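# Fit the rubber backing onto the pin, then bin it

## Task

Push a rubber backing onto the pin's post until it is fully or almost fully seated, with its wider end facing the pin, and then place the pin inside the bin. A gentle push may not be enough, since some backings are tight and can stall partway along the post.

## Robot and tools

Robot: two arms, left_arm carrying a five-finger left hand and right_arm carrying a right hand (mirror images). Base positions in the scene frame: left_arm (+0.038, +0.405, 0) m, right_arm (-0.068, -0.428, 0) m. Scene frame: origin at table-top height midway between the nominal bases, +z up, +x out over the table, left_arm on the +y side. Cameras: cam_high (fixed, behind the arms), cam_left_wrist, cam_right_wrist, each 672x504.

Hand point: a spot about 0.05 m in front of the palm and 0.15 m from the wrist flange. Its +z runs along the straightened fingers (which extend 0.06-0.07 m past it), +y points out of the palm, and +x runs across the palm away from the thumb on the right hand and toward the thumb on the left. A bracket on the little-finger side of the wrist sticks out and can strike things. With fingers level, the wrist may sit lower than the hand point and reach the table first.

One row = 28 numbers, all in [-1, 1], always for both arms: left arm's 14 first, then right arm's 14. Each arm's 14 are: dx, dy, dz, rx, ry, rz, then grasp numbers a, b, c, then exactly 0, 0, 0, then force_limit, speed. dx..rz are an offset, not a pose: measured from that arm's Hand target as it stood when the action or move began, along that Hand target's own axes. 1.0 equals 0.6 m or 180 degrees; rx, ry, rz form one rotation vector. Every row of one action counts from the same starting target, and a later action counts from the new one, so sending the same offset again moves further. Six zeros re-request the current Hand target. Commanded orientation is clipped to within 32 degrees of the measured one per step.

Grasp numbers (all 0 = open hand): a curls index and middle and bends the thumb; b curls ring and little; c swings the thumb in front of the palm. With c = 1 the hand can wrap objects roughly 0.035-0.065 m thick. force_limit runs from about 0 N at -1 to 10 N at +1 (15 N for thumb motors); for a soft grip close slowly, speed -0.94 or below (speed -1 is almost stopped, +0.48 and up is full). To keep a grip or leave a hand unchanged, resend its last a, b, c with the same force_limit and speed. To squeeze harder, raise force_limit and send a more closed target; to loosen, send a more open one.

Tools:
- execute_actions(actions, cameras): actions is a list of actions; each action is a list of up to 15 rows, one per 1/30 s step, the last row held if fewer. An empty list returns images. cameras: list of names, ["all"], or [].
- move(target, speed, blend, stop_force, zero, blocking, cameras): target is one 28-number row or a list of up to 15 rows, offsets all from the same starting Hand targets. speed: path top speed in m/s, 0.002-3.6, default 0.25 (turn rate up to twice that in rad/s); one value or one per target. blend: corner rounding in m for a list, 0 means halt at each. stop_force: 3-120 N, shared by both arms; ends an arm's path when the wrist sensor feels that much push against its travel. Do not rely on it when the hand rotates, and omit it when backing away from a contact. zero (only with stop_force): true re-zeros moving arms first; false accumulates from the last zero. blocking=false returns after about 0.5 s while motion continues (not allowed with stop_force). The whole move is capped at 10 s.
- wait(seconds 0-10), stop(), zoom_image(camera, region [x0, y0, x1, y1], at most 504 px each side, only for cameras in the latest images), show_instructions(), zero_wrist_force(arm), finished_scene(scene=1).

Results: end_effector_position (m), end_effector_quat_wxyz and velocities in the scene frame; Hand target (base for the next offsets; the hand often rests a bit short of it, so send the gap as an offset if needed); joint positions and torques; Wrist force and Wrist torque along the end effector's own axes plus the peak since last shown; hand_measured, hand_stopped_by (moving, target, force, stalled, fault) and hand_load_n, six values per hand in the order little, ring, middle, index, thumb_bend, thumb_turn. A grip lost shows as hand_load_n dropping near 0. The move: line gives the ending (done, off_target, moving, held, fault) and any limits (paced, held). Done does not prove nothing was touched or shifted.

Avoid: external force near 150 N on an arm, or joint contact torque at its limit (wrist joints 26.3 N m), which brakes that arm for 10 s; the arms are stiff, so aim only slightly past a firm contact and press slowly. Never let the hands or arms strike or squeeze each other. Keep paths clear of each arm's own base. Do not drop parts, release them while moving, slam into things, or let anything leave the table, which fails the task. Long holds or straining toward unreachable poses heat motors; MOTOR HOT warns, and overheating brakes the arm for 30-60 s. Loose objects may occasionally get nudged by outside disturbances.

Each tool is called after "Call:" by a JSON object that holds its "api" and its "payload".

Reference images:

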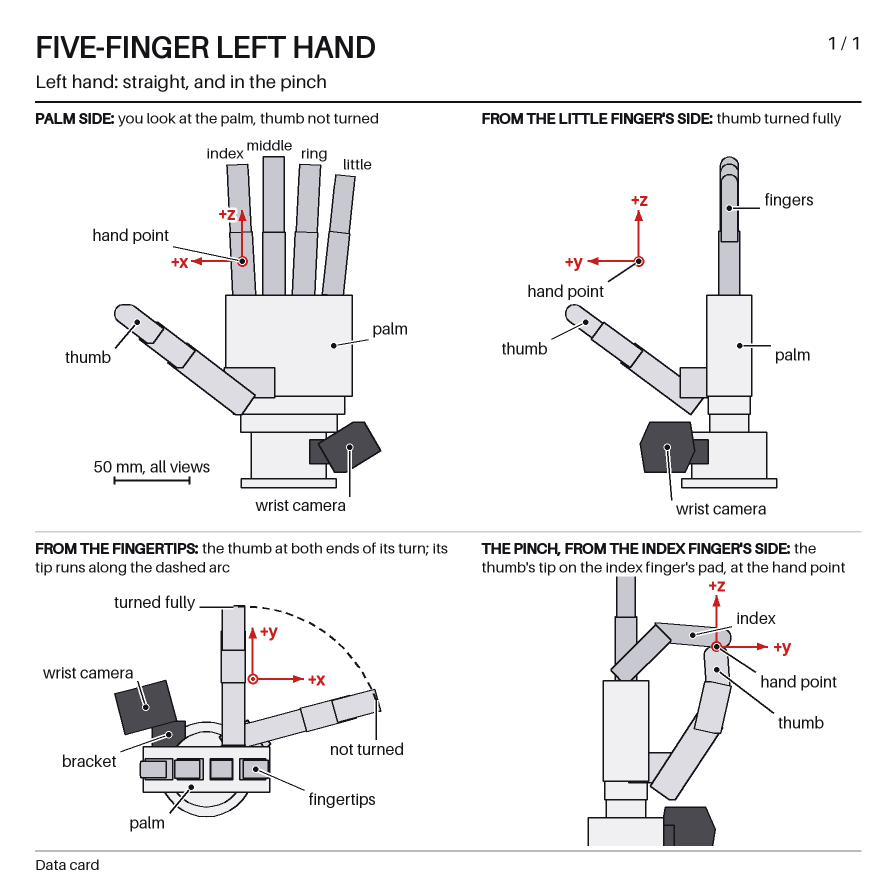

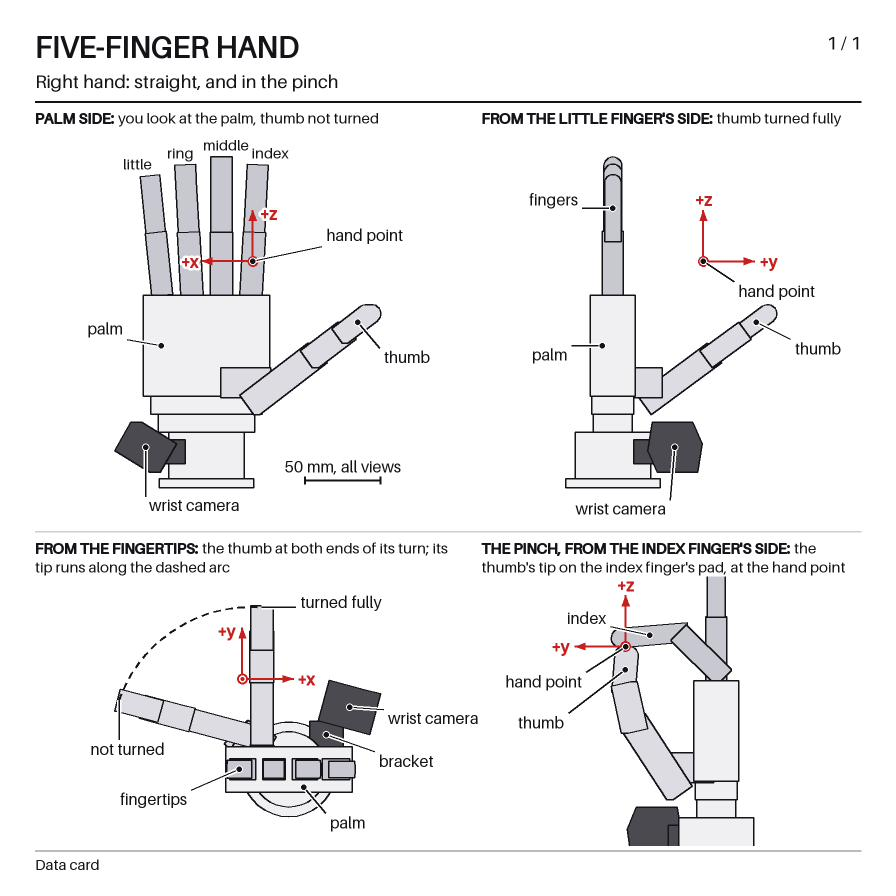

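## Session

Call:
{"api": "execute_actions", "payload": {"actions": []}}

Scene clock: 0.00 s.
left_arm: end_effector_position=(+0.5102, +0.7504, +0.1266) hand_measured=(+1.000, +1.000, +1.000, +1.000, +1.000, +1.000) hand_load_n=(+0.0, +0.0, +0.0, +0.0, +0.0, +0.0) hand_stopped_by=(target, target, target, target, target, target) hand_force_limit=0.00 hand_speed=-0.80 end_effector_quat_wxyz=(-0.291, +0.758, +0.552, -0.191) | right_arm: end_effector_position=(+0.5153, -0.3236, +0.2387) hand_measured=(+1.000, +1.000, +1.000, +1.000, +1.000, +1.000) hand_load_n=(+0.0, +0.0, +0.0, +0.0, +0.0, +0.0) hand_stopped_by=(target, target, target, target, target, target) hand_force_limit=0.00 hand_speed=-0.80 end_effector_quat_wxyz=(+0.126, -0.639, +0.755, +0.070)
Joint positions: left_arm=[3.753 -2.475 -0.956 1.435 -2.158 0.837] | right_arm=[-0.239 -0.769 0.72 1.579 1.286 -3.191]
Joint velocities: within noise
Joint torques (N m): no reading
Wrist force (N): no reading
Wrist torque (N m): no reading
Wrist force, peak (N): no reading
Hand target: left_arm +0.5102, +0.7504, +0.1266; -0.291, +0.758, +0.552, -0.191 | right_arm +0.5153, -0.3236, +0.2387; +0.126, -0.639, +0.755, +0.070

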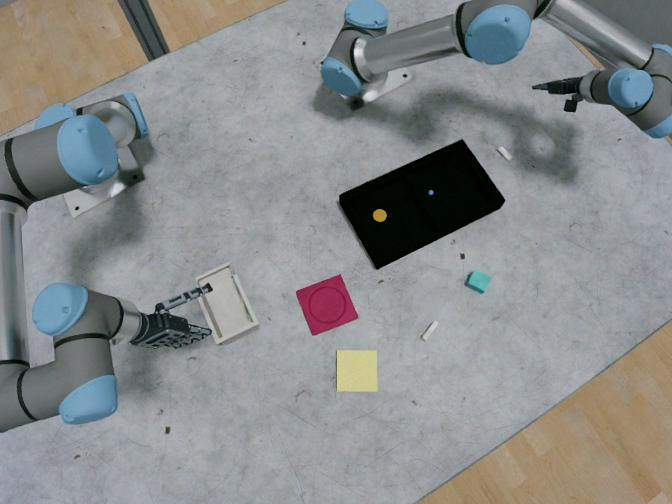

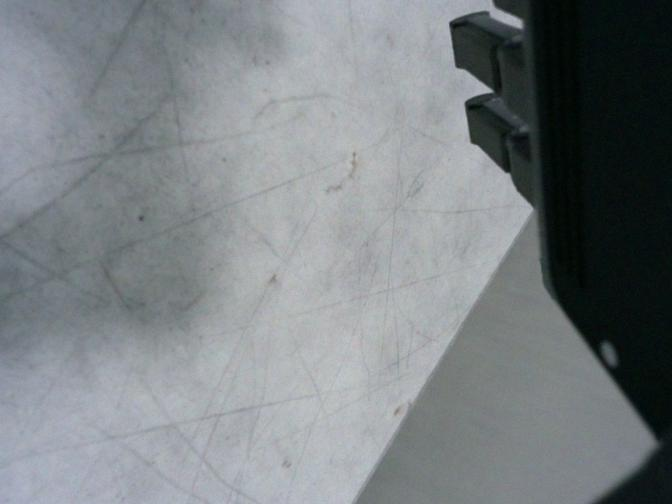

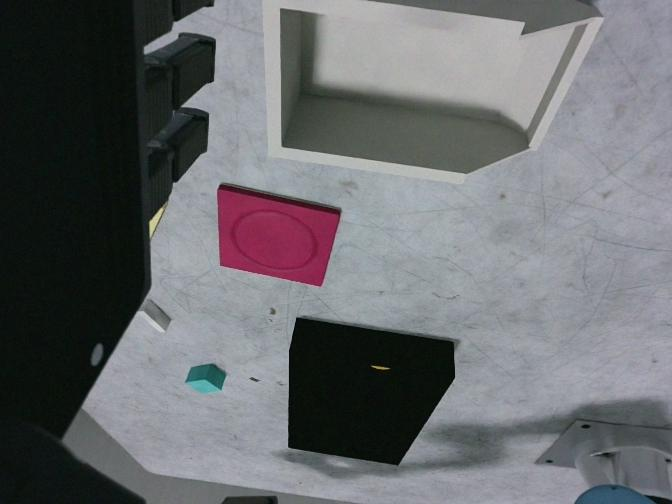

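Call:
{"api": "zoom_image", "payload": {"camera": "cam_high", "region": [330, 130, 520, 280]}}

Call:
{"api": "zoom_image", "payload": {"camera": "cam_high", "region": [180, 250, 400, 410]}}

Call:
{"api": "zoom_image", "payload": {"camera": "cam_high", "region": [400, 250, 520, 350]}}

Call:
{"api": "zoom_image", "payload": {"camera": "cam_right_wrist", "region": [130, 170, 480, 480]}}

Scaled by 2.653 from the camera's 672x504 image, which has a finer 960x720 frame.

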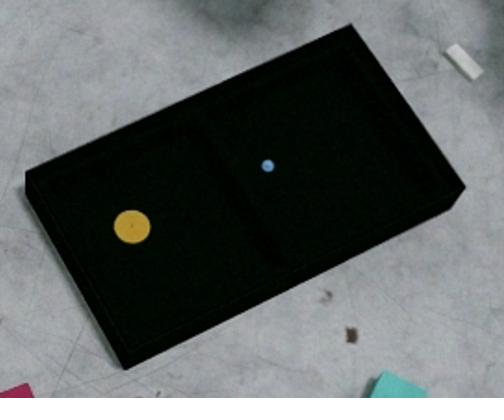

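Scaled by 2.291 from the camera's 672x504 image, which has a finer 960x720 frame.

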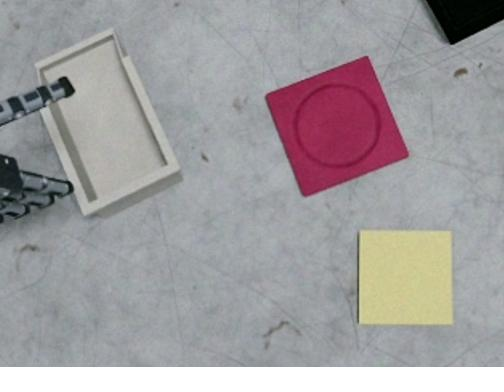

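Scaled by 4.200 from the camera's 672x504 image, which has a finer 960x720 frame.

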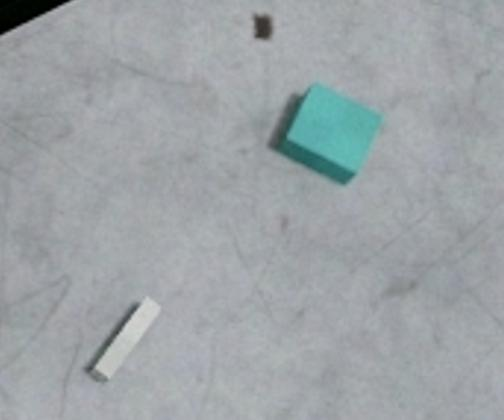

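Scaled by 1.440 from the camera's 672x504 image, which has a finer 960x720 frame.

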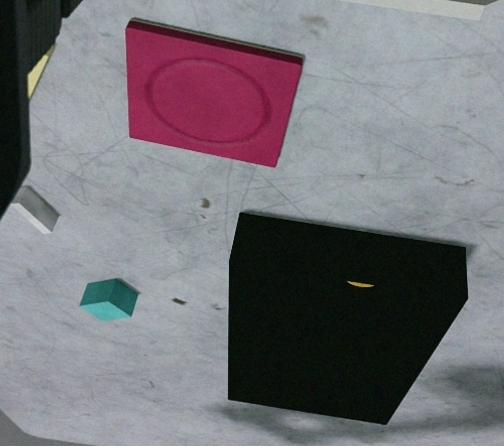

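Call:
{"api": "move", "payload": {"target": [-0.8508, 0.173, -0.3447, 0, 0, 0, 0, 0, 0, 0, 0, 0, 0, -0.8, 0, 0, 0, 0, 0, 0, 0, 0, 0, 0, 0, 0, 0, -0.8], "cameras": ["all"]}}

Scene clock: 13.97 s.
left_arm: end_effector_position=(+0.5498, +0.1961, +0.1995) hand_measured=(+1.000, +1.000, +1.000, +1.000, +1.000, +1.000) hand_load_n=(+0.0, +0.0, +0.0, +0.0, +0.0, +0.0) hand_stopped_by=(target, target, target, target, target, target) hand_force_limit=0.00 hand_speed=-0.80 end_effector_quat_wxyz=(-0.291, +0.758, +0.552, -0.191) | right_arm: end_effector_position=(+0.5153, -0.3236, +0.2387) hand_measured=(+1.000, +1.000, +1.000, +1.000, +1.000, +1.000) hand_load_n=(+0.0, +0.0, +0.0, +0.0, +0.0, +0.0) hand_stopped_by=(target, target, target, target, target, target) hand_force_limit=0.00 hand_speed=-0.80 end_effector_quat_wxyz=(+0.126, -0.639, +0.755, +0.070)
Joint positions: left_arm=[2.864 -2.524 -0.735 0.982 -1.653 0.048] | right_arm=[-0.239 -0.769 0.72 1.579 1.286 -3.191]
Joint torques (N m): left_arm=[-10.09 40.15 28.05 -3.86 0.83 -2.62] | right_arm=[0.54 -49.04 -17.23 2.56 -0.48 -0.12]
Wrist force (N): left_arm=[0.1 0.0 0.0] | right_arm=[0.0 0.1 0.0]
Wrist torque (N m): left_arm=[0.00 -0.02 0.07] | right_arm=[0.00 -0.01 0.00]
Wrist force, peak (N): left_arm=[-1.2 0.0 -0.2] | right_arm=[0.3 0.0 -0.4]
Hand target: left_arm +0.5499, +0.1961, +0.1996; -0.291, +0.758, +0.552, -0.191 | right_arm +0.5153, -0.3236, +0.2387; +0.126, -0.639, +0.755, +0.070
Off the commanded pose: left_arm 0.000 m, 0 deg | right_arm 0.000 m, 0 deg.
move: done
camera_calibration:
cam_left_wrist: T_world_to_cam=[[-0.579462, 0.455565, 0.675784, 0.0862976], [0.763085, 0.59448, 0.253564, -0.586966], [-0.286225, 0.662612, -0.692113, 0.282798], [0, 0, 0, 1]] pos_world=[0.578855, 0.12224, 0.286243]

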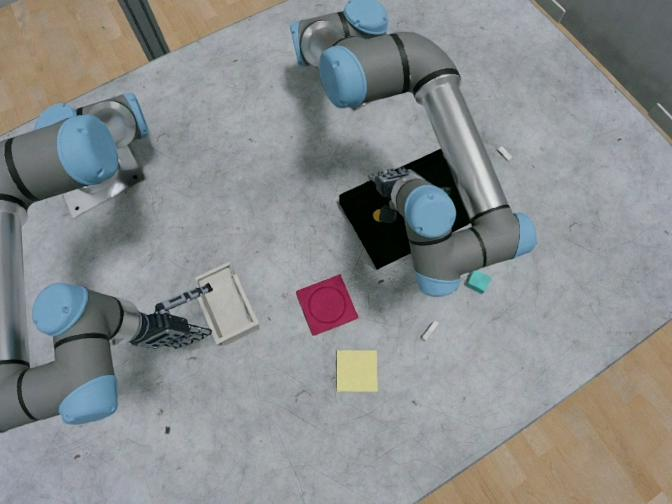

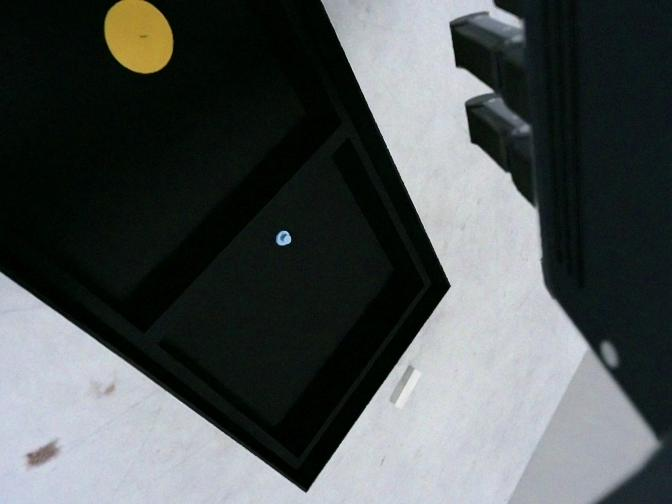

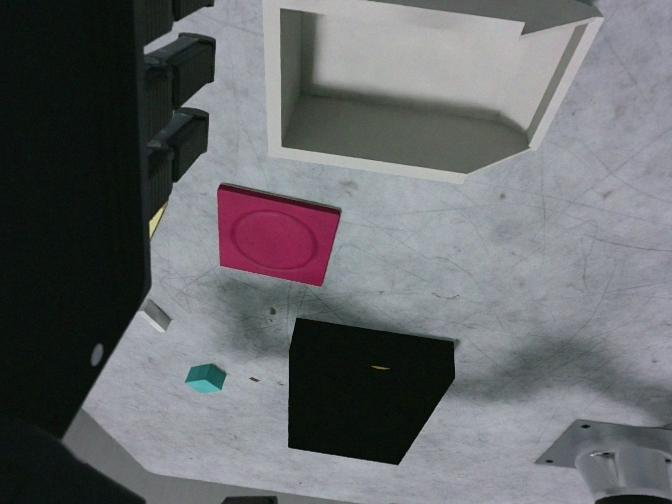

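Call:
{"api": "zoom_image", "payload": {"camera": "cam_left_wrist", "region": [245, 205, 325, 265]}}

Call:
{"api": "zoom_image", "payload": {"camera": "cam_left_wrist", "region": [90, 0, 190, 80]}}

Scaled by 6.300 from the camera's 672x504 image, which has a finer 960x720 frame.

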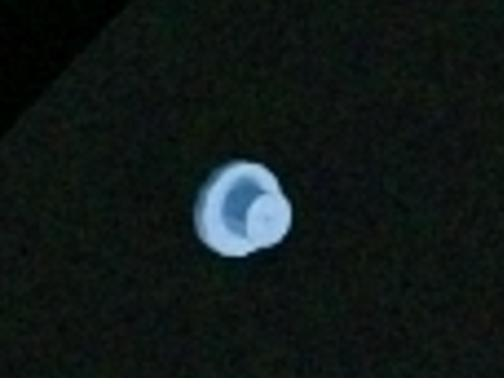

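Scaled by 5.040 from the camera's 672x504 image, which has a finer 960x720 frame.

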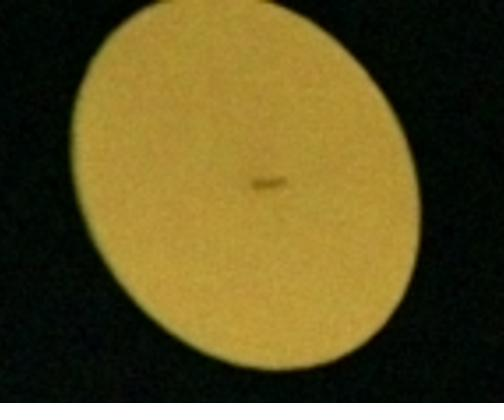

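Call:
{"api": "move", "payload": {"target": [[0, 0, 0, 0, 0, 0, 0, 0, 0.815, 0, 0, 0, -0.5, 0.0, 0, 0, 0, 0, 0, 0, 0, 0, 0, 0, 0, 0, 0, -0.8], [0, 0, 0, 0, 0, 0, 0.65, 0.8, 0.815, 0, 0, 0, -0.5, 0.0, 0, 0, 0, 0, 0, 0, 0, 0, 0, 0, 0, 0, 0, -0.8]], "cameras": ["cam_left_wrist"]}}

Scene clock: 21.67 s.
left_arm: end_effector_position=(+0.5499, +0.1961, +0.1996) hand_measured=(-0.534, -0.618, -0.378, -0.140, +0.468, -0.630) hand_load_n=(+0.0, +0.0, +0.0, +0.0, +0.0, +0.0) hand_stopped_by=(target, target, target, target, target, target) hand_force_limit=-0.50 hand_speed=0.00 end_effector_quat_wxyz=(-0.291, +0.758, +0.552, -0.191) | right_arm: end_effector_position=(+0.5153, -0.3236, +0.2387) hand_measured=(+1.000, +1.000, +1.000, +1.000, +1.000, +1.000) hand_load_n=(+0.0, +0.0, +0.0, +0.0, -0.5, +0.0) hand_stopped_by=(target, target, target, target, target, target) hand_force_limit=0.00 hand_speed=-0.80 end_effector_quat_wxyz=(+0.126, -0.639, +0.755, +0.070)
Joint positions: left_arm=[2.864 -2.524 -0.734 0.981 -1.653 0.048] | right_arm=[-0.239 -0.769 0.72 1.579 1.286 -3.191]
Joint torques (N m): left_arm=[-9.55 40.97 23.85 -3.27 -0.58 -2.51] | right_arm=[1.27 -50.25 -17.77 2.63 -0.33 -0.18]
Wrist force (N): left_arm=[0.2 -0.1 0.0] | right_arm=[-0.1 0.1 0.0]
Wrist torque (N m): left_arm=[0.01 -0.03 0.07] | right_arm=[0.01 0.00 0.01]
Wrist force, peak (N): left_arm=[-0.4 -0.3 0.0] | right_arm=[-0.2 0.3 -0.2]
Hand target: left_arm +0.5499, +0.1961, +0.1996; -0.291, +0.758, +0.552, -0.191 | right_arm +0.5153, -0.3236, +0.2387; +0.126, -0.639, +0.755, +0.070
Off the commanded pose: left_arm 0.000 m, 0 deg | right_arm 0.000 m, 0 deg.
move: done
camera_calibration:
cam_left_wrist: T_world_to_cam=[[-0.579462, 0.455565, 0.675784, 0.0864011], [0.763085, 0.59448, 0.253564, -0.586983], [-0.286225, 0.662612, -0.692113, 0.282893], [0, 0, 0, 1]] pos_world=[0.578955, 0.12214, 0.286243]
Images, in order (width x height): cam_left_wrist 672x504.

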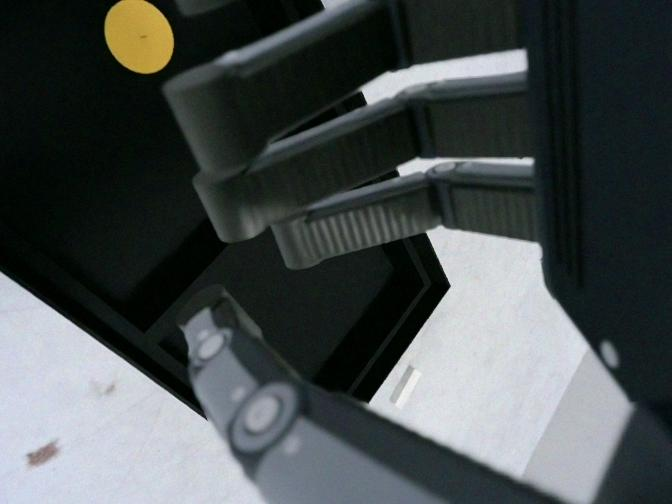

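Call:
{"api": "move", "payload": {"target": [[0.1315, -0.0975, 0.0892, -0.0140, 0.2898, 0.3371, 0.65, 0.8, 0.815, 0, 0, 0, -0.5, 0.0, 0, 0, 0, 0, 0, 0, 0, 0, 0, 0, 0, 0, 0, -0.8], [0.253, -0.1132, 0.328, -0.0280, 0.577, 0.6714, 0.65, 0.8, 0.815, 0, 0, 0, -0.5, 0.0, 0, 0, 0, 0, 0, 0, 0, 0, 0, 0, 0, 0, 0, -0.8]], "speed": 0.35, "blend": 0.05, "cameras": ["cam_left_wrist", "cam_high"]}}

Scene clock: 32.10 s.
left_arm: end_effector_position=(+0.4286, +0.4002, +0.0994) hand_measured=(-0.534, -0.618, -0.378, -0.140, +0.468, -0.630) hand_load_n=(+0.0, +0.0, +0.0, +0.0, +0.0, +0.0) hand_stopped_by=(target, target, target, target, target, target) hand_force_limit=-0.50 hand_speed=0.00 end_effector_quat_wxyz=(-0.240, +0.679, -0.647, +0.252) | right_arm: end_effector_position=(+0.5153, -0.3236, +0.2387) hand_measured=(+1.000, +1.000, +1.000, +1.000, +1.000, +1.000) hand_load_n=(+0.0, +0.0, +0.0, +0.0, +0.0, +0.0) hand_stopped_by=(target, target, target, target, target, target) hand_force_limit=0.00 hand_speed=-0.80 end_effector_quat_wxyz=(+0.126, -0.639, +0.755, +0.070)
Joint positions: left_arm=[3.712 -1.535 -2.149 2.727 -1.185 3.584] | right_arm=[-0.239 -0.769 0.72 1.579 1.286 -3.191]
Joint torques (N m): left_arm=[9.71 2.25 5.34 -2.12 1.53 2.43] | right_arm=[0.77 -49.24 -17.29 2.58 -0.53 -0.14]
Wrist force (N): left_arm=[-0.3 0.1 0.0] | right_arm=[-0.1 0.0 0.3]
Wrist torque (N m): left_arm=[0.04 0.05 -0.10] | right_arm=[-0.02 0.01 0.00]
Wrist force, peak (N): left_arm=[-0.5 -0.5 0.3] | right_arm=[-0.2 0.4 0.2]
Hand target: left_arm +0.4286, +0.4002, +0.0994; -0.240, +0.679, -0.647, +0.252 | right_arm +0.5153, -0.3236, +0.2387; +0.126, -0.639, +0.755, +0.070
Off the commanded pose: left_arm 0.000 m, 0 deg | right_arm 0.000 m, 0 deg.
move: done
camera_calibration:
cam_left_wrist: T_world_to_cam=[[0.702334, -0.222919, 0.676043, -0.28706], [-0.505407, -0.824944, 0.253044, 0.5214], [0.501289, -0.519398, -0.692051, 0.179055], [0, 0, 0, 1]] pos_world=[0.375373, 0.459135, 0.186043]
Images, in order (width x height): cam_high 672x504, cam_left_wrist 672x504.

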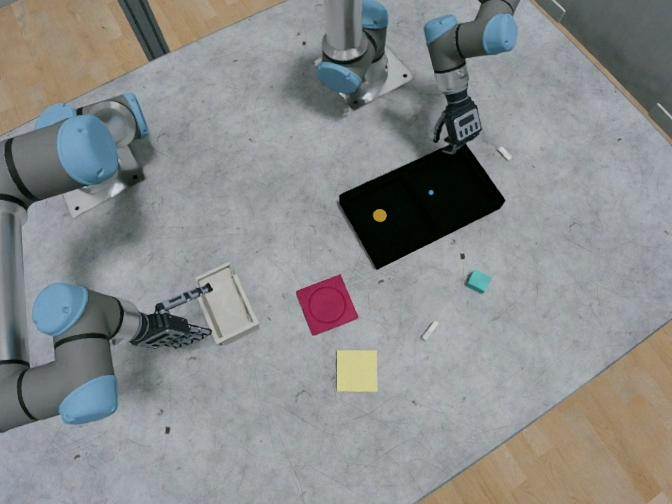

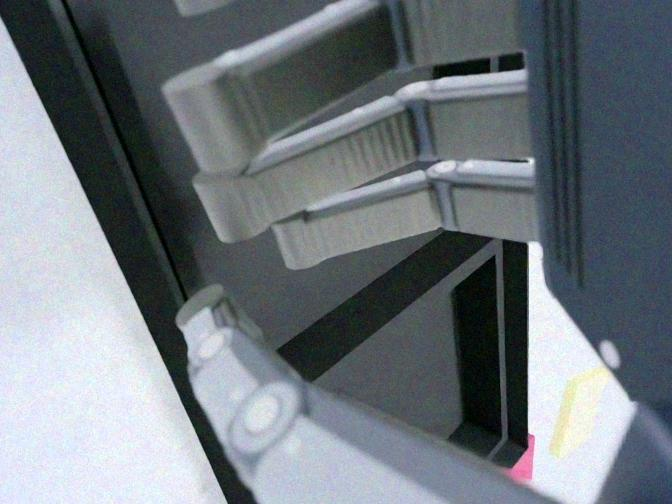

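Call:
{"api": "move", "payload": {"target": [0.1115, -0.0553, 0.117, 0.0004, -0.0076, 0.0066, 0.65, 0.8, 0.815, 0, 0, 0, -0.5, 0.0, 0, 0, 0, 0, 0, 0, 0, 0, 0, 0, 0, 0, 0, -0.8], "cameras": ["cam_left_wrist", "cam_high"]}}

Scene clock: 34.50 s.
left_arm: end_effector_position=(+0.5018, +0.3350, +0.0700) hand_measured=(-0.534, -0.618, -0.378, -0.140, +0.468, -0.630) hand_load_n=(+0.0, +0.0, +0.0, +0.0, +0.0, +0.0) hand_stopped_by=(target, target, target, target, target, target) hand_force_limit=-0.50 hand_speed=0.00 end_effector_quat_wxyz=(-0.251, +0.675, -0.651, +0.242) end_effector_velocity=(+0.001, -0.001, +0.000) end_effector_angular_velocity=(-0.001, +0.001, +0.003) | right_arm: end_effector_position=(+0.5153, -0.3236, +0.2387) hand_measured=(+1.000, +1.000, +1.000, +1.000, +1.000, +1.000) hand_load_n=(+0.5, +0.0, +0.0, +0.0, +0.0, +0.0) hand_stopped_by=(target, target, target, target, target, target) hand_force_limit=0.00 hand_speed=-0.80 end_effector_quat_wxyz=(+0.126, -0.639, +0.755, +0.070)
Joint positions: left_arm=[3.365 -1.742 -1.991 2.86 -1.42 3.319] | right_arm=[-0.239 -0.769 0.72 1.579 1.286 -3.191]
Joint velocities: left_arm=[-0.003 -0.003 0.003 -0.001 -0.003 -0.005] | right_arm=[within noise]
Joint torques (N m): left_arm=[-10.6 11.38 28.41 -1.97 -1.47 -2.54] | right_arm=[1.48 -50.74 -17.71 2.72 -0.5 -0.15]
Wrist force (N): left_arm=[-0.4 -0.5 0.1] | right_arm=[0.0 0.2 0.0]
Wrist torque (N m): left_arm=[-0.04 0.08 0.05] | right_arm=[0.02 -0.02 0.01]
Wrist force, peak (N): left_arm=[-0.9 -0.1 -0.5] | right_arm=[0.1 0.2 0.4]
Hand target: left_arm +0.5019, +0.3349, +0.0699; -0.251, +0.675, -0.651, +0.242 | right_arm +0.5153, -0.3236, +0.2387; +0.126, -0.639, +0.755, +0.070
Off the commanded pose: left_arm 0.000 m, 0 deg | right_arm 0.000 m, 0 deg.
move: done
camera_calibration:
cam_left_wrist: T_world_to_cam=[[0.702094, -0.244319, 0.668859, -0.325341], [-0.505869, -0.832201, 0.227021, 0.516514], [0.50116, -0.497745, -0.707876, 0.0820805], [0, 0, 0, 1]] pos_world=[0.448573, 0.391212, 0.15845]
Images, in order (width x height): cam_high 672x504, cam_left_wrist 672x504.

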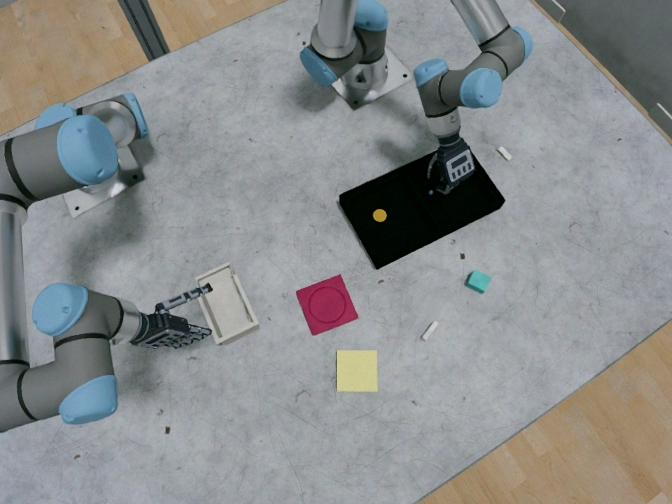

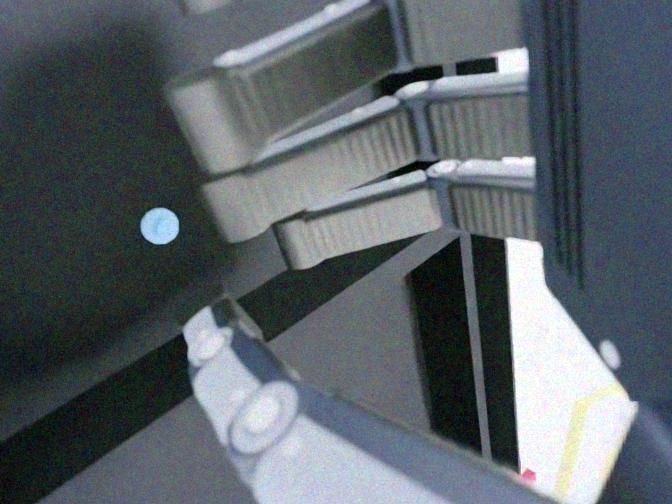

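Call:
{"api": "zoom_image", "payload": {"camera": "cam_left_wrist", "region": [120, 180, 320, 330]}}

Scaled by 2.520 from the camera's 672x504 image, which has a finer 960x720 frame.

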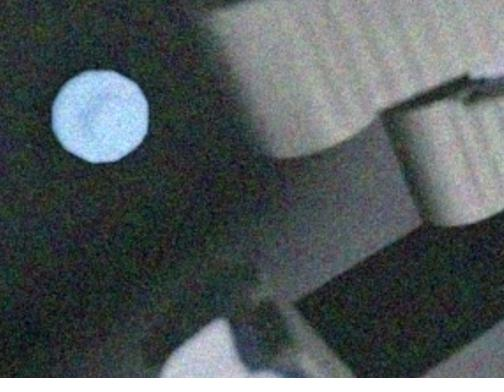

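Call:
{"api": "zoom_image", "payload": {"camera": "cam_high", "region": [400, 140, 500, 220]}}

Scaled by 5.040 from the camera's 672x504 image, which has a finer 960x720 frame.

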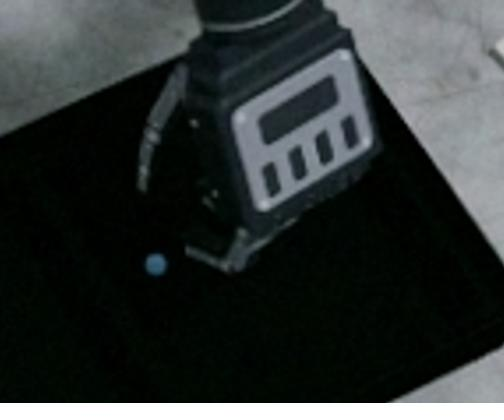

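Call:
{"api": "move", "payload": {"target": [-0.0009, 0.0353, 0.0468, 0, 0, 0, 0.65, 0.8, 0.815, 0, 0, 0, -0.5, 0.0, 0, 0, 0, 0, 0, 0, 0, 0, 0, 0, 0, 0, 0, -0.8], "cameras": ["cam_left_wrist", "cam_high"], "speed": 0.1}}

Call:
{"api": "zoom_image", "payload": {"camera": "cam_left_wrist", "region": [140, 190, 340, 340]}}

Scene clock: 37.90 s.
left_arm: end_effector_position=(+0.5042, +0.3356, +0.0350) hand_measured=(-0.534, -0.618, -0.378, -0.140, +0.468, -0.630) hand_load_n=(+0.0, +0.5, +0.0, +0.0, +0.0, +0.0) hand_stopped_by=(target, target, target, target, target, target) hand_force_limit=-0.50 hand_speed=0.00 end_effector_quat_wxyz=(-0.251, +0.675, -0.651, +0.242) | right_arm: end_effector_position=(+0.5153, -0.3236, +0.2387) hand_measured=(+1.000, +1.000, +1.000, +1.000, +1.000, +1.000) hand_load_n=(+0.0, +0.0, +0.0, +0.0, +0.0, +0.0) hand_stopped_by=(target, target, target, target, target, target) hand_force_limit=0.00 hand_speed=-0.80 end_effector_quat_wxyz=(+0.126, -0.639, +0.755, +0.070)
Joint positions: left_arm=[3.365 -1.801 -2.027 2.955 -1.42 3.318] | right_arm=[-0.239 -0.769 0.72 1.579 1.286 -3.191]
Joint torques (N m): left_arm=[-8.96 12.11 4.22 0.42 -0.74 -2.11] | right_arm=[-0.13 -49.59 -17.32 2.71 -0.66 -0.32]
Wrist force (N): left_arm=[-0.1 0.2 -0.2] | right_arm=[0.2 0.0 0.0]
Wrist torque (N m): left_arm=[0.06 0.02 0.04] | right_arm=[-0.01 -0.04 0.01]
Wrist force, peak (N): left_arm=[-0.6 -0.4 -0.2] | right_arm=[0.3 -0.2 0.4]
Hand target: left_arm +0.5042, +0.3355, +0.0348; -0.251, +0.675, -0.651, +0.242 | right_arm +0.5153, -0.3236, +0.2387; +0.126, -0.639, +0.755, +0.070
Off the commanded pose: left_arm 0.000 m, 0 deg | right_arm 0.000 m, 0 deg.
move: done
camera_calibration:
cam_left_wrist: T_world_to_cam=[[0.7022, -0.244297, 0.668756, -0.303512], [-0.505707, -0.832318, 0.22695, 0.526155], [0.501175, -0.497559, -0.707997, 0.0563358], [0, 0, 0, 1]] pos_world=[0.450973, 0.391812, 0.12345]
Images, in order (width x height): cam_high 672x504, cam_left_wrist 672x504.

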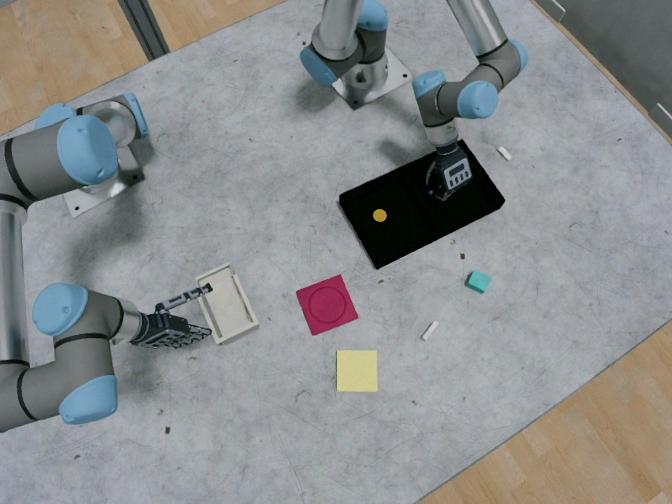

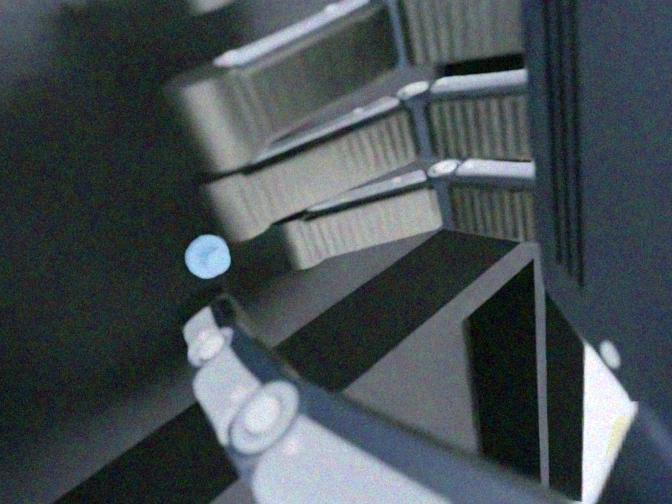

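Scaled by 2.520 from the camera's 672x504 image, which has a finer 960x720 frame.

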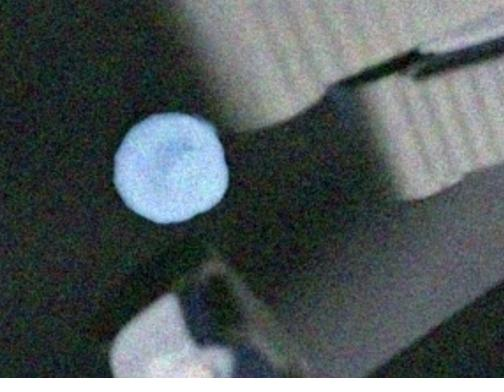

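Call:
{"api": "zoom_image", "payload": {"camera": "cam_left_wrist", "region": [160, 140, 460, 400]}}

Scaled by 1.680 from the camera's 672x504 image, which has a finer 960x720 frame.

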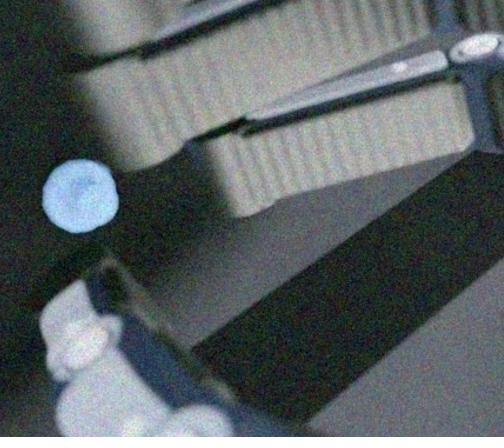

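Call:
{"api": "move", "payload": {"target": [0, 0, 0, 0, 0, 0, 0.745, 0.8, 0.815, 0, 0, 0, -0.5, -0.3, 0, 0, 0, 0, 0, 0, 0, 0, 0, 0, 0, 0, 0, -0.8], "cameras": ["cam_left_wrist"], "speed": 0.1}}

Call:
{"api": "zoom_image", "payload": {"camera": "cam_left_wrist", "region": [150, 180, 350, 330]}}

Scene clock: 41.43 s.
left_arm: end_effector_position=(+0.5042, +0.3355, +0.0348) hand_measured=(-0.526, -0.632, -0.568, -0.330, +0.396, -0.630) hand_load_n=(+0.0, +0.0, +0.0, +0.0, +0.0, +0.0) hand_stopped_by=(target, target, target, target, target, target) hand_force_limit=-0.50 hand_speed=-0.30 end_effector_quat_wxyz=(-0.251, +0.675, -0.651, +0.242) | right_arm: end_effector_position=(+0.5153, -0.3236, +0.2387) hand_measured=(+1.000, +1.000, +1.000, +1.000, +1.000, +1.000) hand_load_n=(+0.0, +0.0, +0.0, +0.0, +0.0, +0.0) hand_stopped_by=(target, target, target, target, target, target) hand_force_limit=0.00 hand_speed=-0.80 end_effector_quat_wxyz=(+0.126, -0.639, +0.755, +0.070)
Joint positions: left_arm=[3.365 -1.801 -2.027 2.955 -1.42 3.318] | right_arm=[-0.239 -0.769 0.72 1.579 1.286 -3.191]
Joint torques (N m): left_arm=[-9.21 12.09 4.26 0.29 -1.17 -2.6] | right_arm=[0.02 -49.81 -17.66 2.75 -0.42 -0.3]
Wrist force (N): left_arm=[-0.2 -0.2 -0.1] | right_arm=[0.2 0.1 0.0]
Wrist torque (N m): left_arm=[0.01 0.03 0.05] | right_arm=[0.00 -0.03 0.01]
Wrist force, peak (N): left_arm=[-0.7 0.1 -0.4] | right_arm=[0.5 0.0 0.0]
Hand target: left_arm +0.5042, +0.3355, +0.0348; -0.251, +0.675, -0.651, +0.242 | right_arm +0.5153, -0.3236, +0.2387; +0.126, -0.639, +0.755, +0.070
Off the commanded pose: left_arm 0.000 m, 0 deg | right_arm 0.000 m, 0 deg.
move: done
camera_calibration:
cam_left_wrist: T_world_to_cam=[[0.7022, -0.244297, 0.668756, -0.303403], [-0.505707, -0.832318, 0.22695, 0.526117], [0.501175, -0.497559, -0.707997, 0.0561444], [0, 0, 0, 1]] pos_world=[0.450973, 0.391712, 0.12325]
Images, in order (width x height): cam_left_wrist 672x504.

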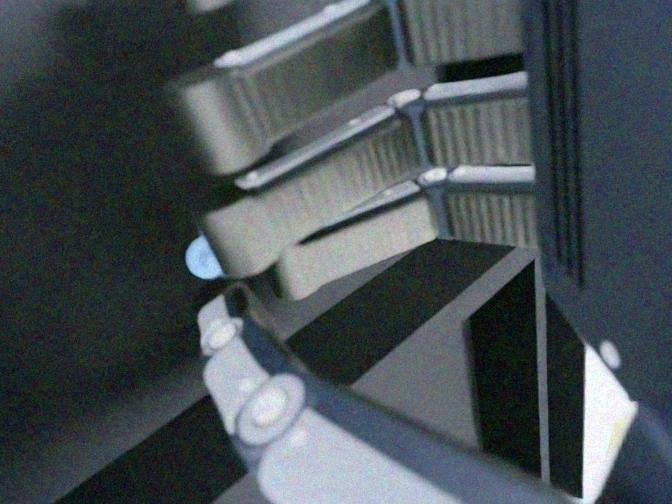

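Scaled by 2.520 from the camera's 672x504 image, which has a finer 960x720 frame.

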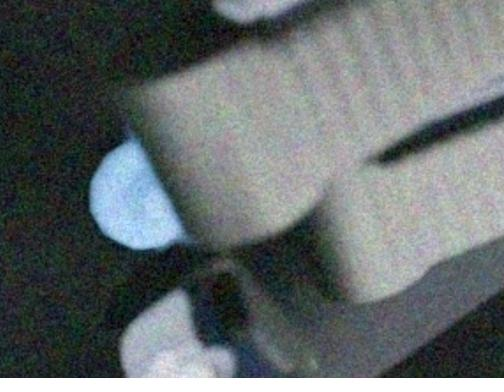

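Call:
{"api": "move", "payload": {"target": [0.0011, 0.0184, 0.0242, 0, 0, 0, 0.745, 0.8, 0.815, 0, 0, 0, -0.5, -0.3, 0, 0, 0, 0, 0, 0, 0, 0, 0, 0, 0, 0, 0, -0.8], "cameras": ["cam_left_wrist"], "speed": 0.05, "stop_force": 3}}

Call:
{"api": "zoom_image", "payload": {"camera": "cam_left_wrist", "region": [150, 180, 350, 330]}}

Scene clock: 47.50 s.
left_arm: end_effector_position=(+0.5053, +0.3349, +0.0166) hand_measured=(-0.526, -0.632, -0.568, -0.330, +0.396, -0.630) hand_load_n=(+0.0, +0.0, +0.0, +0.0, +0.0, +0.0) hand_stopped_by=(target, target, target, target, target, target) hand_force_limit=-0.50 hand_speed=-0.30 end_effector_quat_wxyz=(-0.251, +0.675, -0.651, +0.242) | right_arm: end_effector_position=(+0.5153, -0.3236, +0.2387) hand_measured=(+1.000, +1.000, +1.000, +1.000, +1.000, +1.000) hand_load_n=(+0.0, +0.0, +0.0, +0.0, +0.0, +0.0) hand_stopped_by=(target, target, target, target, target, target) hand_force_limit=0.00 hand_speed=-0.80 end_effector_quat_wxyz=(+0.126, -0.639, +0.755, +0.070)
Joint positions: left_arm=[3.362 -1.835 -2.042 3.005 -1.422 3.316] | right_arm=[-0.239 -0.769 0.72 1.579 1.286 -3.191]
Joint torques (N m): left_arm=[-10.28 13.28 2.44 0.55 -1.26 -2.55] | right_arm=[-0.08 -50.3 -17.11 2.63 -0.63 -0.22]
Wrist force (N): left_arm=[-0.3 0.1 0.0] | right_arm=[0.1 0.1 -0.1]
Wrist torque (N m): left_arm=[0.04 0.05 0.04] | right_arm=[0.01 -0.03 0.01]
Wrist force, peak (N): left_arm=[-0.7 0.1 0.0] | right_arm=[0.2 0.4 0.2]
Hand target: left_arm +0.5053, +0.3349, +0.0166; -0.251, +0.675, -0.651, +0.242 | right_arm +0.5153, -0.3236, +0.2387; +0.126, -0.639, +0.755, +0.070
Off the commanded pose: left_arm 0.000 m, 0 deg | right_arm 0.000 m, 0 deg.
move: done
camera_calibration:
cam_left_wrist: T_world_to_cam=[[0.7022, -0.244297, 0.668756, -0.292151], [-0.505707, -0.832318, 0.22695, 0.530305], [0.501175, -0.497559, -0.707997, 0.0424091], [0, 0, 0, 1]] pos_world=[0.452073, 0.391112, 0.10505]
Images, in order (width x height): cam_left_wrist 672x504.

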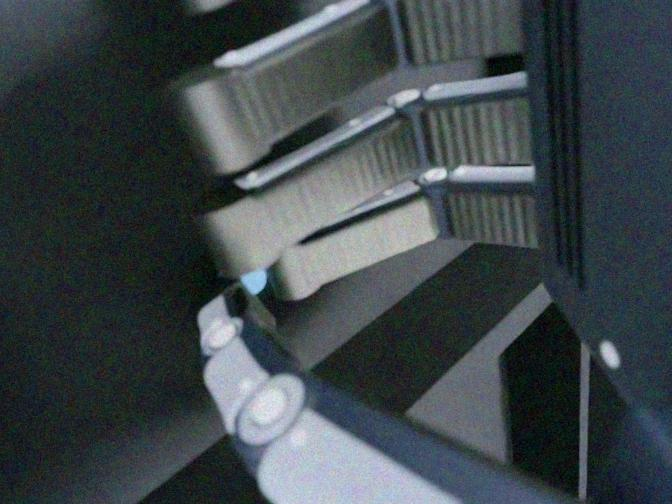

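Scaled by 2.520 from the camera's 672x504 image, which has a finer 960x720 frame.

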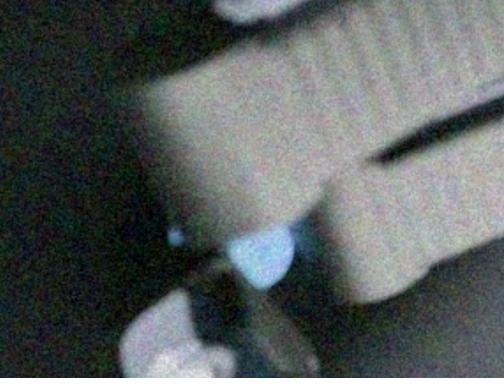

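Call:
{"api": "move", "payload": {"target": [0, 0.0049, 0.0057, 0, 0, 0, 0.745, 0.8, 0.815, 0, 0, 0, -0.5, -0.3, 0, 0, 0, 0, 0, 0, 0, 0, 0, 0, 0, 0, 0, -0.8], "cameras": ["cam_left_wrist"], "speed": 0.01, "stop_force": 3}}

Call:
{"api": "zoom_image", "payload": {"camera": "cam_left_wrist", "region": [150, 180, 350, 330]}}

Scene clock: 61.77 s.
left_arm: end_effector_position=(+0.5053, +0.3349, +0.0145) hand_measured=(-0.526, -0.632, -0.568, -0.330, +0.396, -0.630) hand_load_n=(+0.0, +0.0, +0.0, +0.5, +0.0, +0.0) hand_stopped_by=(target, target, target, target, target, target) hand_force_limit=-0.50 hand_speed=-0.30 end_effector_quat_wxyz=(-0.251, +0.675, -0.651, +0.242) | right_arm: end_effector_position=(+0.5153, -0.3236, +0.2387) hand_measured=(+1.000, +1.000, +1.000, +1.000, +1.000, +1.000) hand_load_n=(+0.0, +0.0, +0.0, +0.0, +0.0, +0.0) hand_stopped_by=(target, target, target, target, target, target) hand_force_limit=0.00 hand_speed=-0.80 end_effector_quat_wxyz=(+0.126, -0.639, +0.755, +0.070)
Joint positions: left_arm=[3.362 -1.839 -2.044 3.011 -1.422 3.316] | right_arm=[-0.239 -0.769 0.72 1.579 1.286 -3.191]
Joint torques (N m): left_arm=[-8.23 38.81 24.47 -2.02 -1.41 -2.39] | right_arm=[1.25 -50.51 -17.44 2.75 -0.46 -0.46]
Wrist force (N): left_arm=[-0.3 -1.9 -1.4] | right_arm=[0.0 -0.2 0.0]
Wrist torque (N m): left_arm=[-0.08 0.03 0.06] | right_arm=[-0.04 0.00 0.00]
Wrist force, peak (N): left_arm=[-0.5 -5.8 -4.4] | right_arm=[0.0 0.4 0.2]
Hand target: left_arm +0.5053, +0.3349, +0.0145; -0.251, +0.675, -0.651, +0.242 (not the last commanded pose) | right_arm +0.5153, -0.3236, +0.2387; +0.126, -0.639, +0.755, +0.070
Off the commanded pose: left_arm 0.002 m, 0 deg | right_arm 0.000 m, 0 deg.
move: contact (left_arm)
camera_calibration:
cam_left_wrist: T_world_to_cam=[[0.7022, -0.244297, 0.668756, -0.290746], [-0.505707, -0.832318, 0.22695, 0.530781], [0.501175, -0.497559, -0.707997, 0.0409223], [0, 0, 0, 1]] pos_world=[0.452073, 0.391112, 0.10295]
Images, in order (width x height): cam_left_wrist 672x504.

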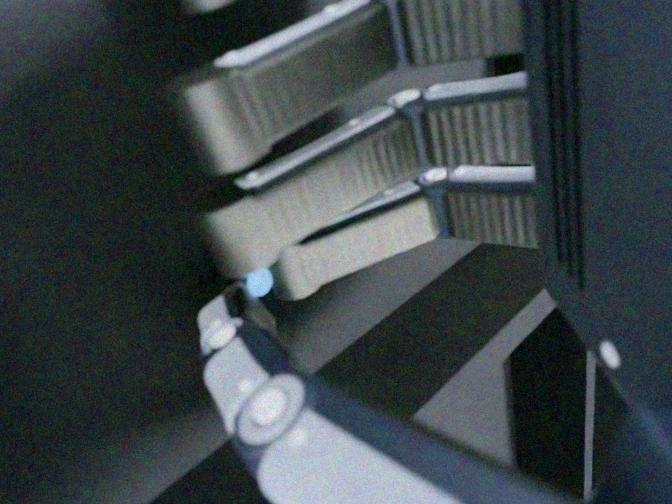

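Scaled by 2.520 from the camera's 672x504 image, which has a finer 960x720 frame.

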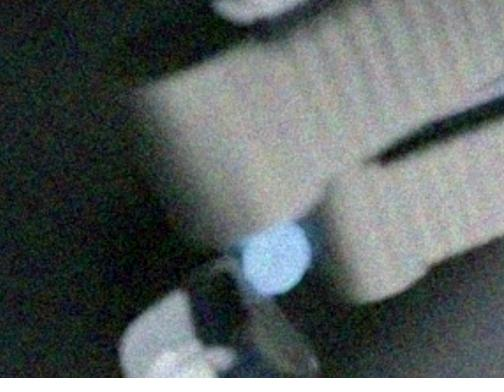

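Call:
{"api": "move", "payload": {"target": [0, 0, 0, 0, 0, 0, 0.82, 0.8, 0.815, 0, 0, 0, -0.2, -0.94, 0, 0, 0, 0, 0, 0, 0, 0, 0, 0, 0, 0, 0, -0.8], "cameras": ["cam_left_wrist"], "speed": 0.02}}

Call:
{"api": "zoom_image", "payload": {"camera": "cam_left_wrist", "region": [150, 180, 350, 330]}}

Scene clock: 65.60 s.
left_arm: end_effector_position=(+0.5053, +0.3349, +0.0145) hand_measured=(-0.518, -0.642, -0.718, -0.346, +0.380, -0.630) hand_load_n=(+0.0, +0.0, +0.0, +5.0, +5.5, +0.0) hand_stopped_by=(target, target, target, force, force, target) hand_force_limit=-0.20 hand_speed=-0.94 end_effector_quat_wxyz=(-0.251, +0.675, -0.651, +0.242) | right_arm: end_effector_position=(+0.5153, -0.3236, +0.2387) hand_measured=(+1.000, +1.000, +1.000, +1.000, +1.000, +1.000) hand_load_n=(+0.0, -0.5, +0.0, +0.0, +0.0, +0.0) hand_stopped_by=(target, target, target, target, target, target) hand_force_limit=0.00 hand_speed=-0.80 end_effector_quat_wxyz=(+0.126, -0.639, +0.755, +0.070)
Joint positions: left_arm=[3.362 -1.839 -2.044 3.011 -1.422 3.316] | right_arm=[-0.239 -0.769 0.72 1.579 1.286 -3.191]
Joint torques (N m): left_arm=[-3.47 38.75 24.16 -0.05 -1.26 -2.13] | right_arm=[0.73 -50.39 -17.01 2.79 -0.57 -0.38]
Wrist force (N): left_arm=[-0.1 -0.7 -1.4] | right_arm=[0.1 -0.1 0.1]
Wrist torque (N m): left_arm=[-0.04 0.03 0.05] | right_arm=[-0.02 -0.03 0.00]
Wrist force, peak (N): left_arm=[-0.5 -1.7 -1.5] | right_arm=[0.5 -0.2 0.1]
Hand target: left_arm +0.5053, +0.3349, +0.0145; -0.251, +0.675, -0.651, +0.242 | right_arm +0.5153, -0.3236, +0.2387; +0.126, -0.639, +0.755, +0.070
Off the commanded pose: left_arm 0.000 m, 0 deg | right_arm 0.000 m, 0 deg.
move: done
camera_calibration:
cam_left_wrist: T_world_to_cam=[[0.7022, -0.244297, 0.668756, -0.290746], [-0.505707, -0.832318, 0.22695, 0.530781], [0.501175, -0.497559, -0.707997, 0.0409223], [0, 0, 0, 1]] pos_world=[0.452073, 0.391112, 0.10295]
Images, in order (width x height): cam_left_wrist 672x504.

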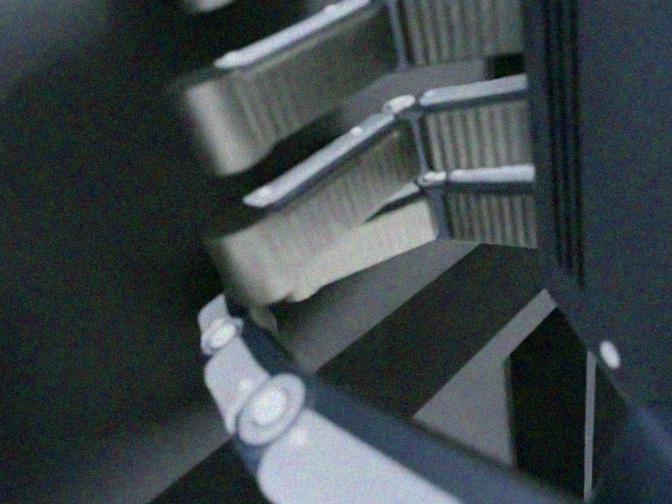

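Scaled by 2.520 from the camera's 672x504 image, which has a finer 960x720 frame.

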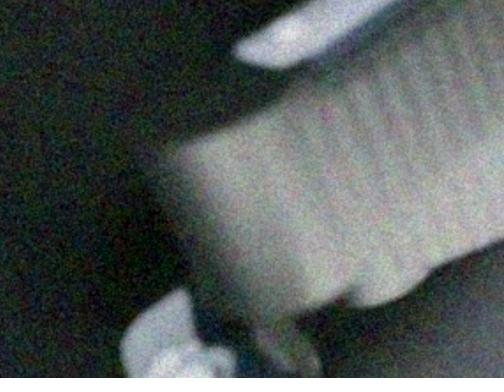

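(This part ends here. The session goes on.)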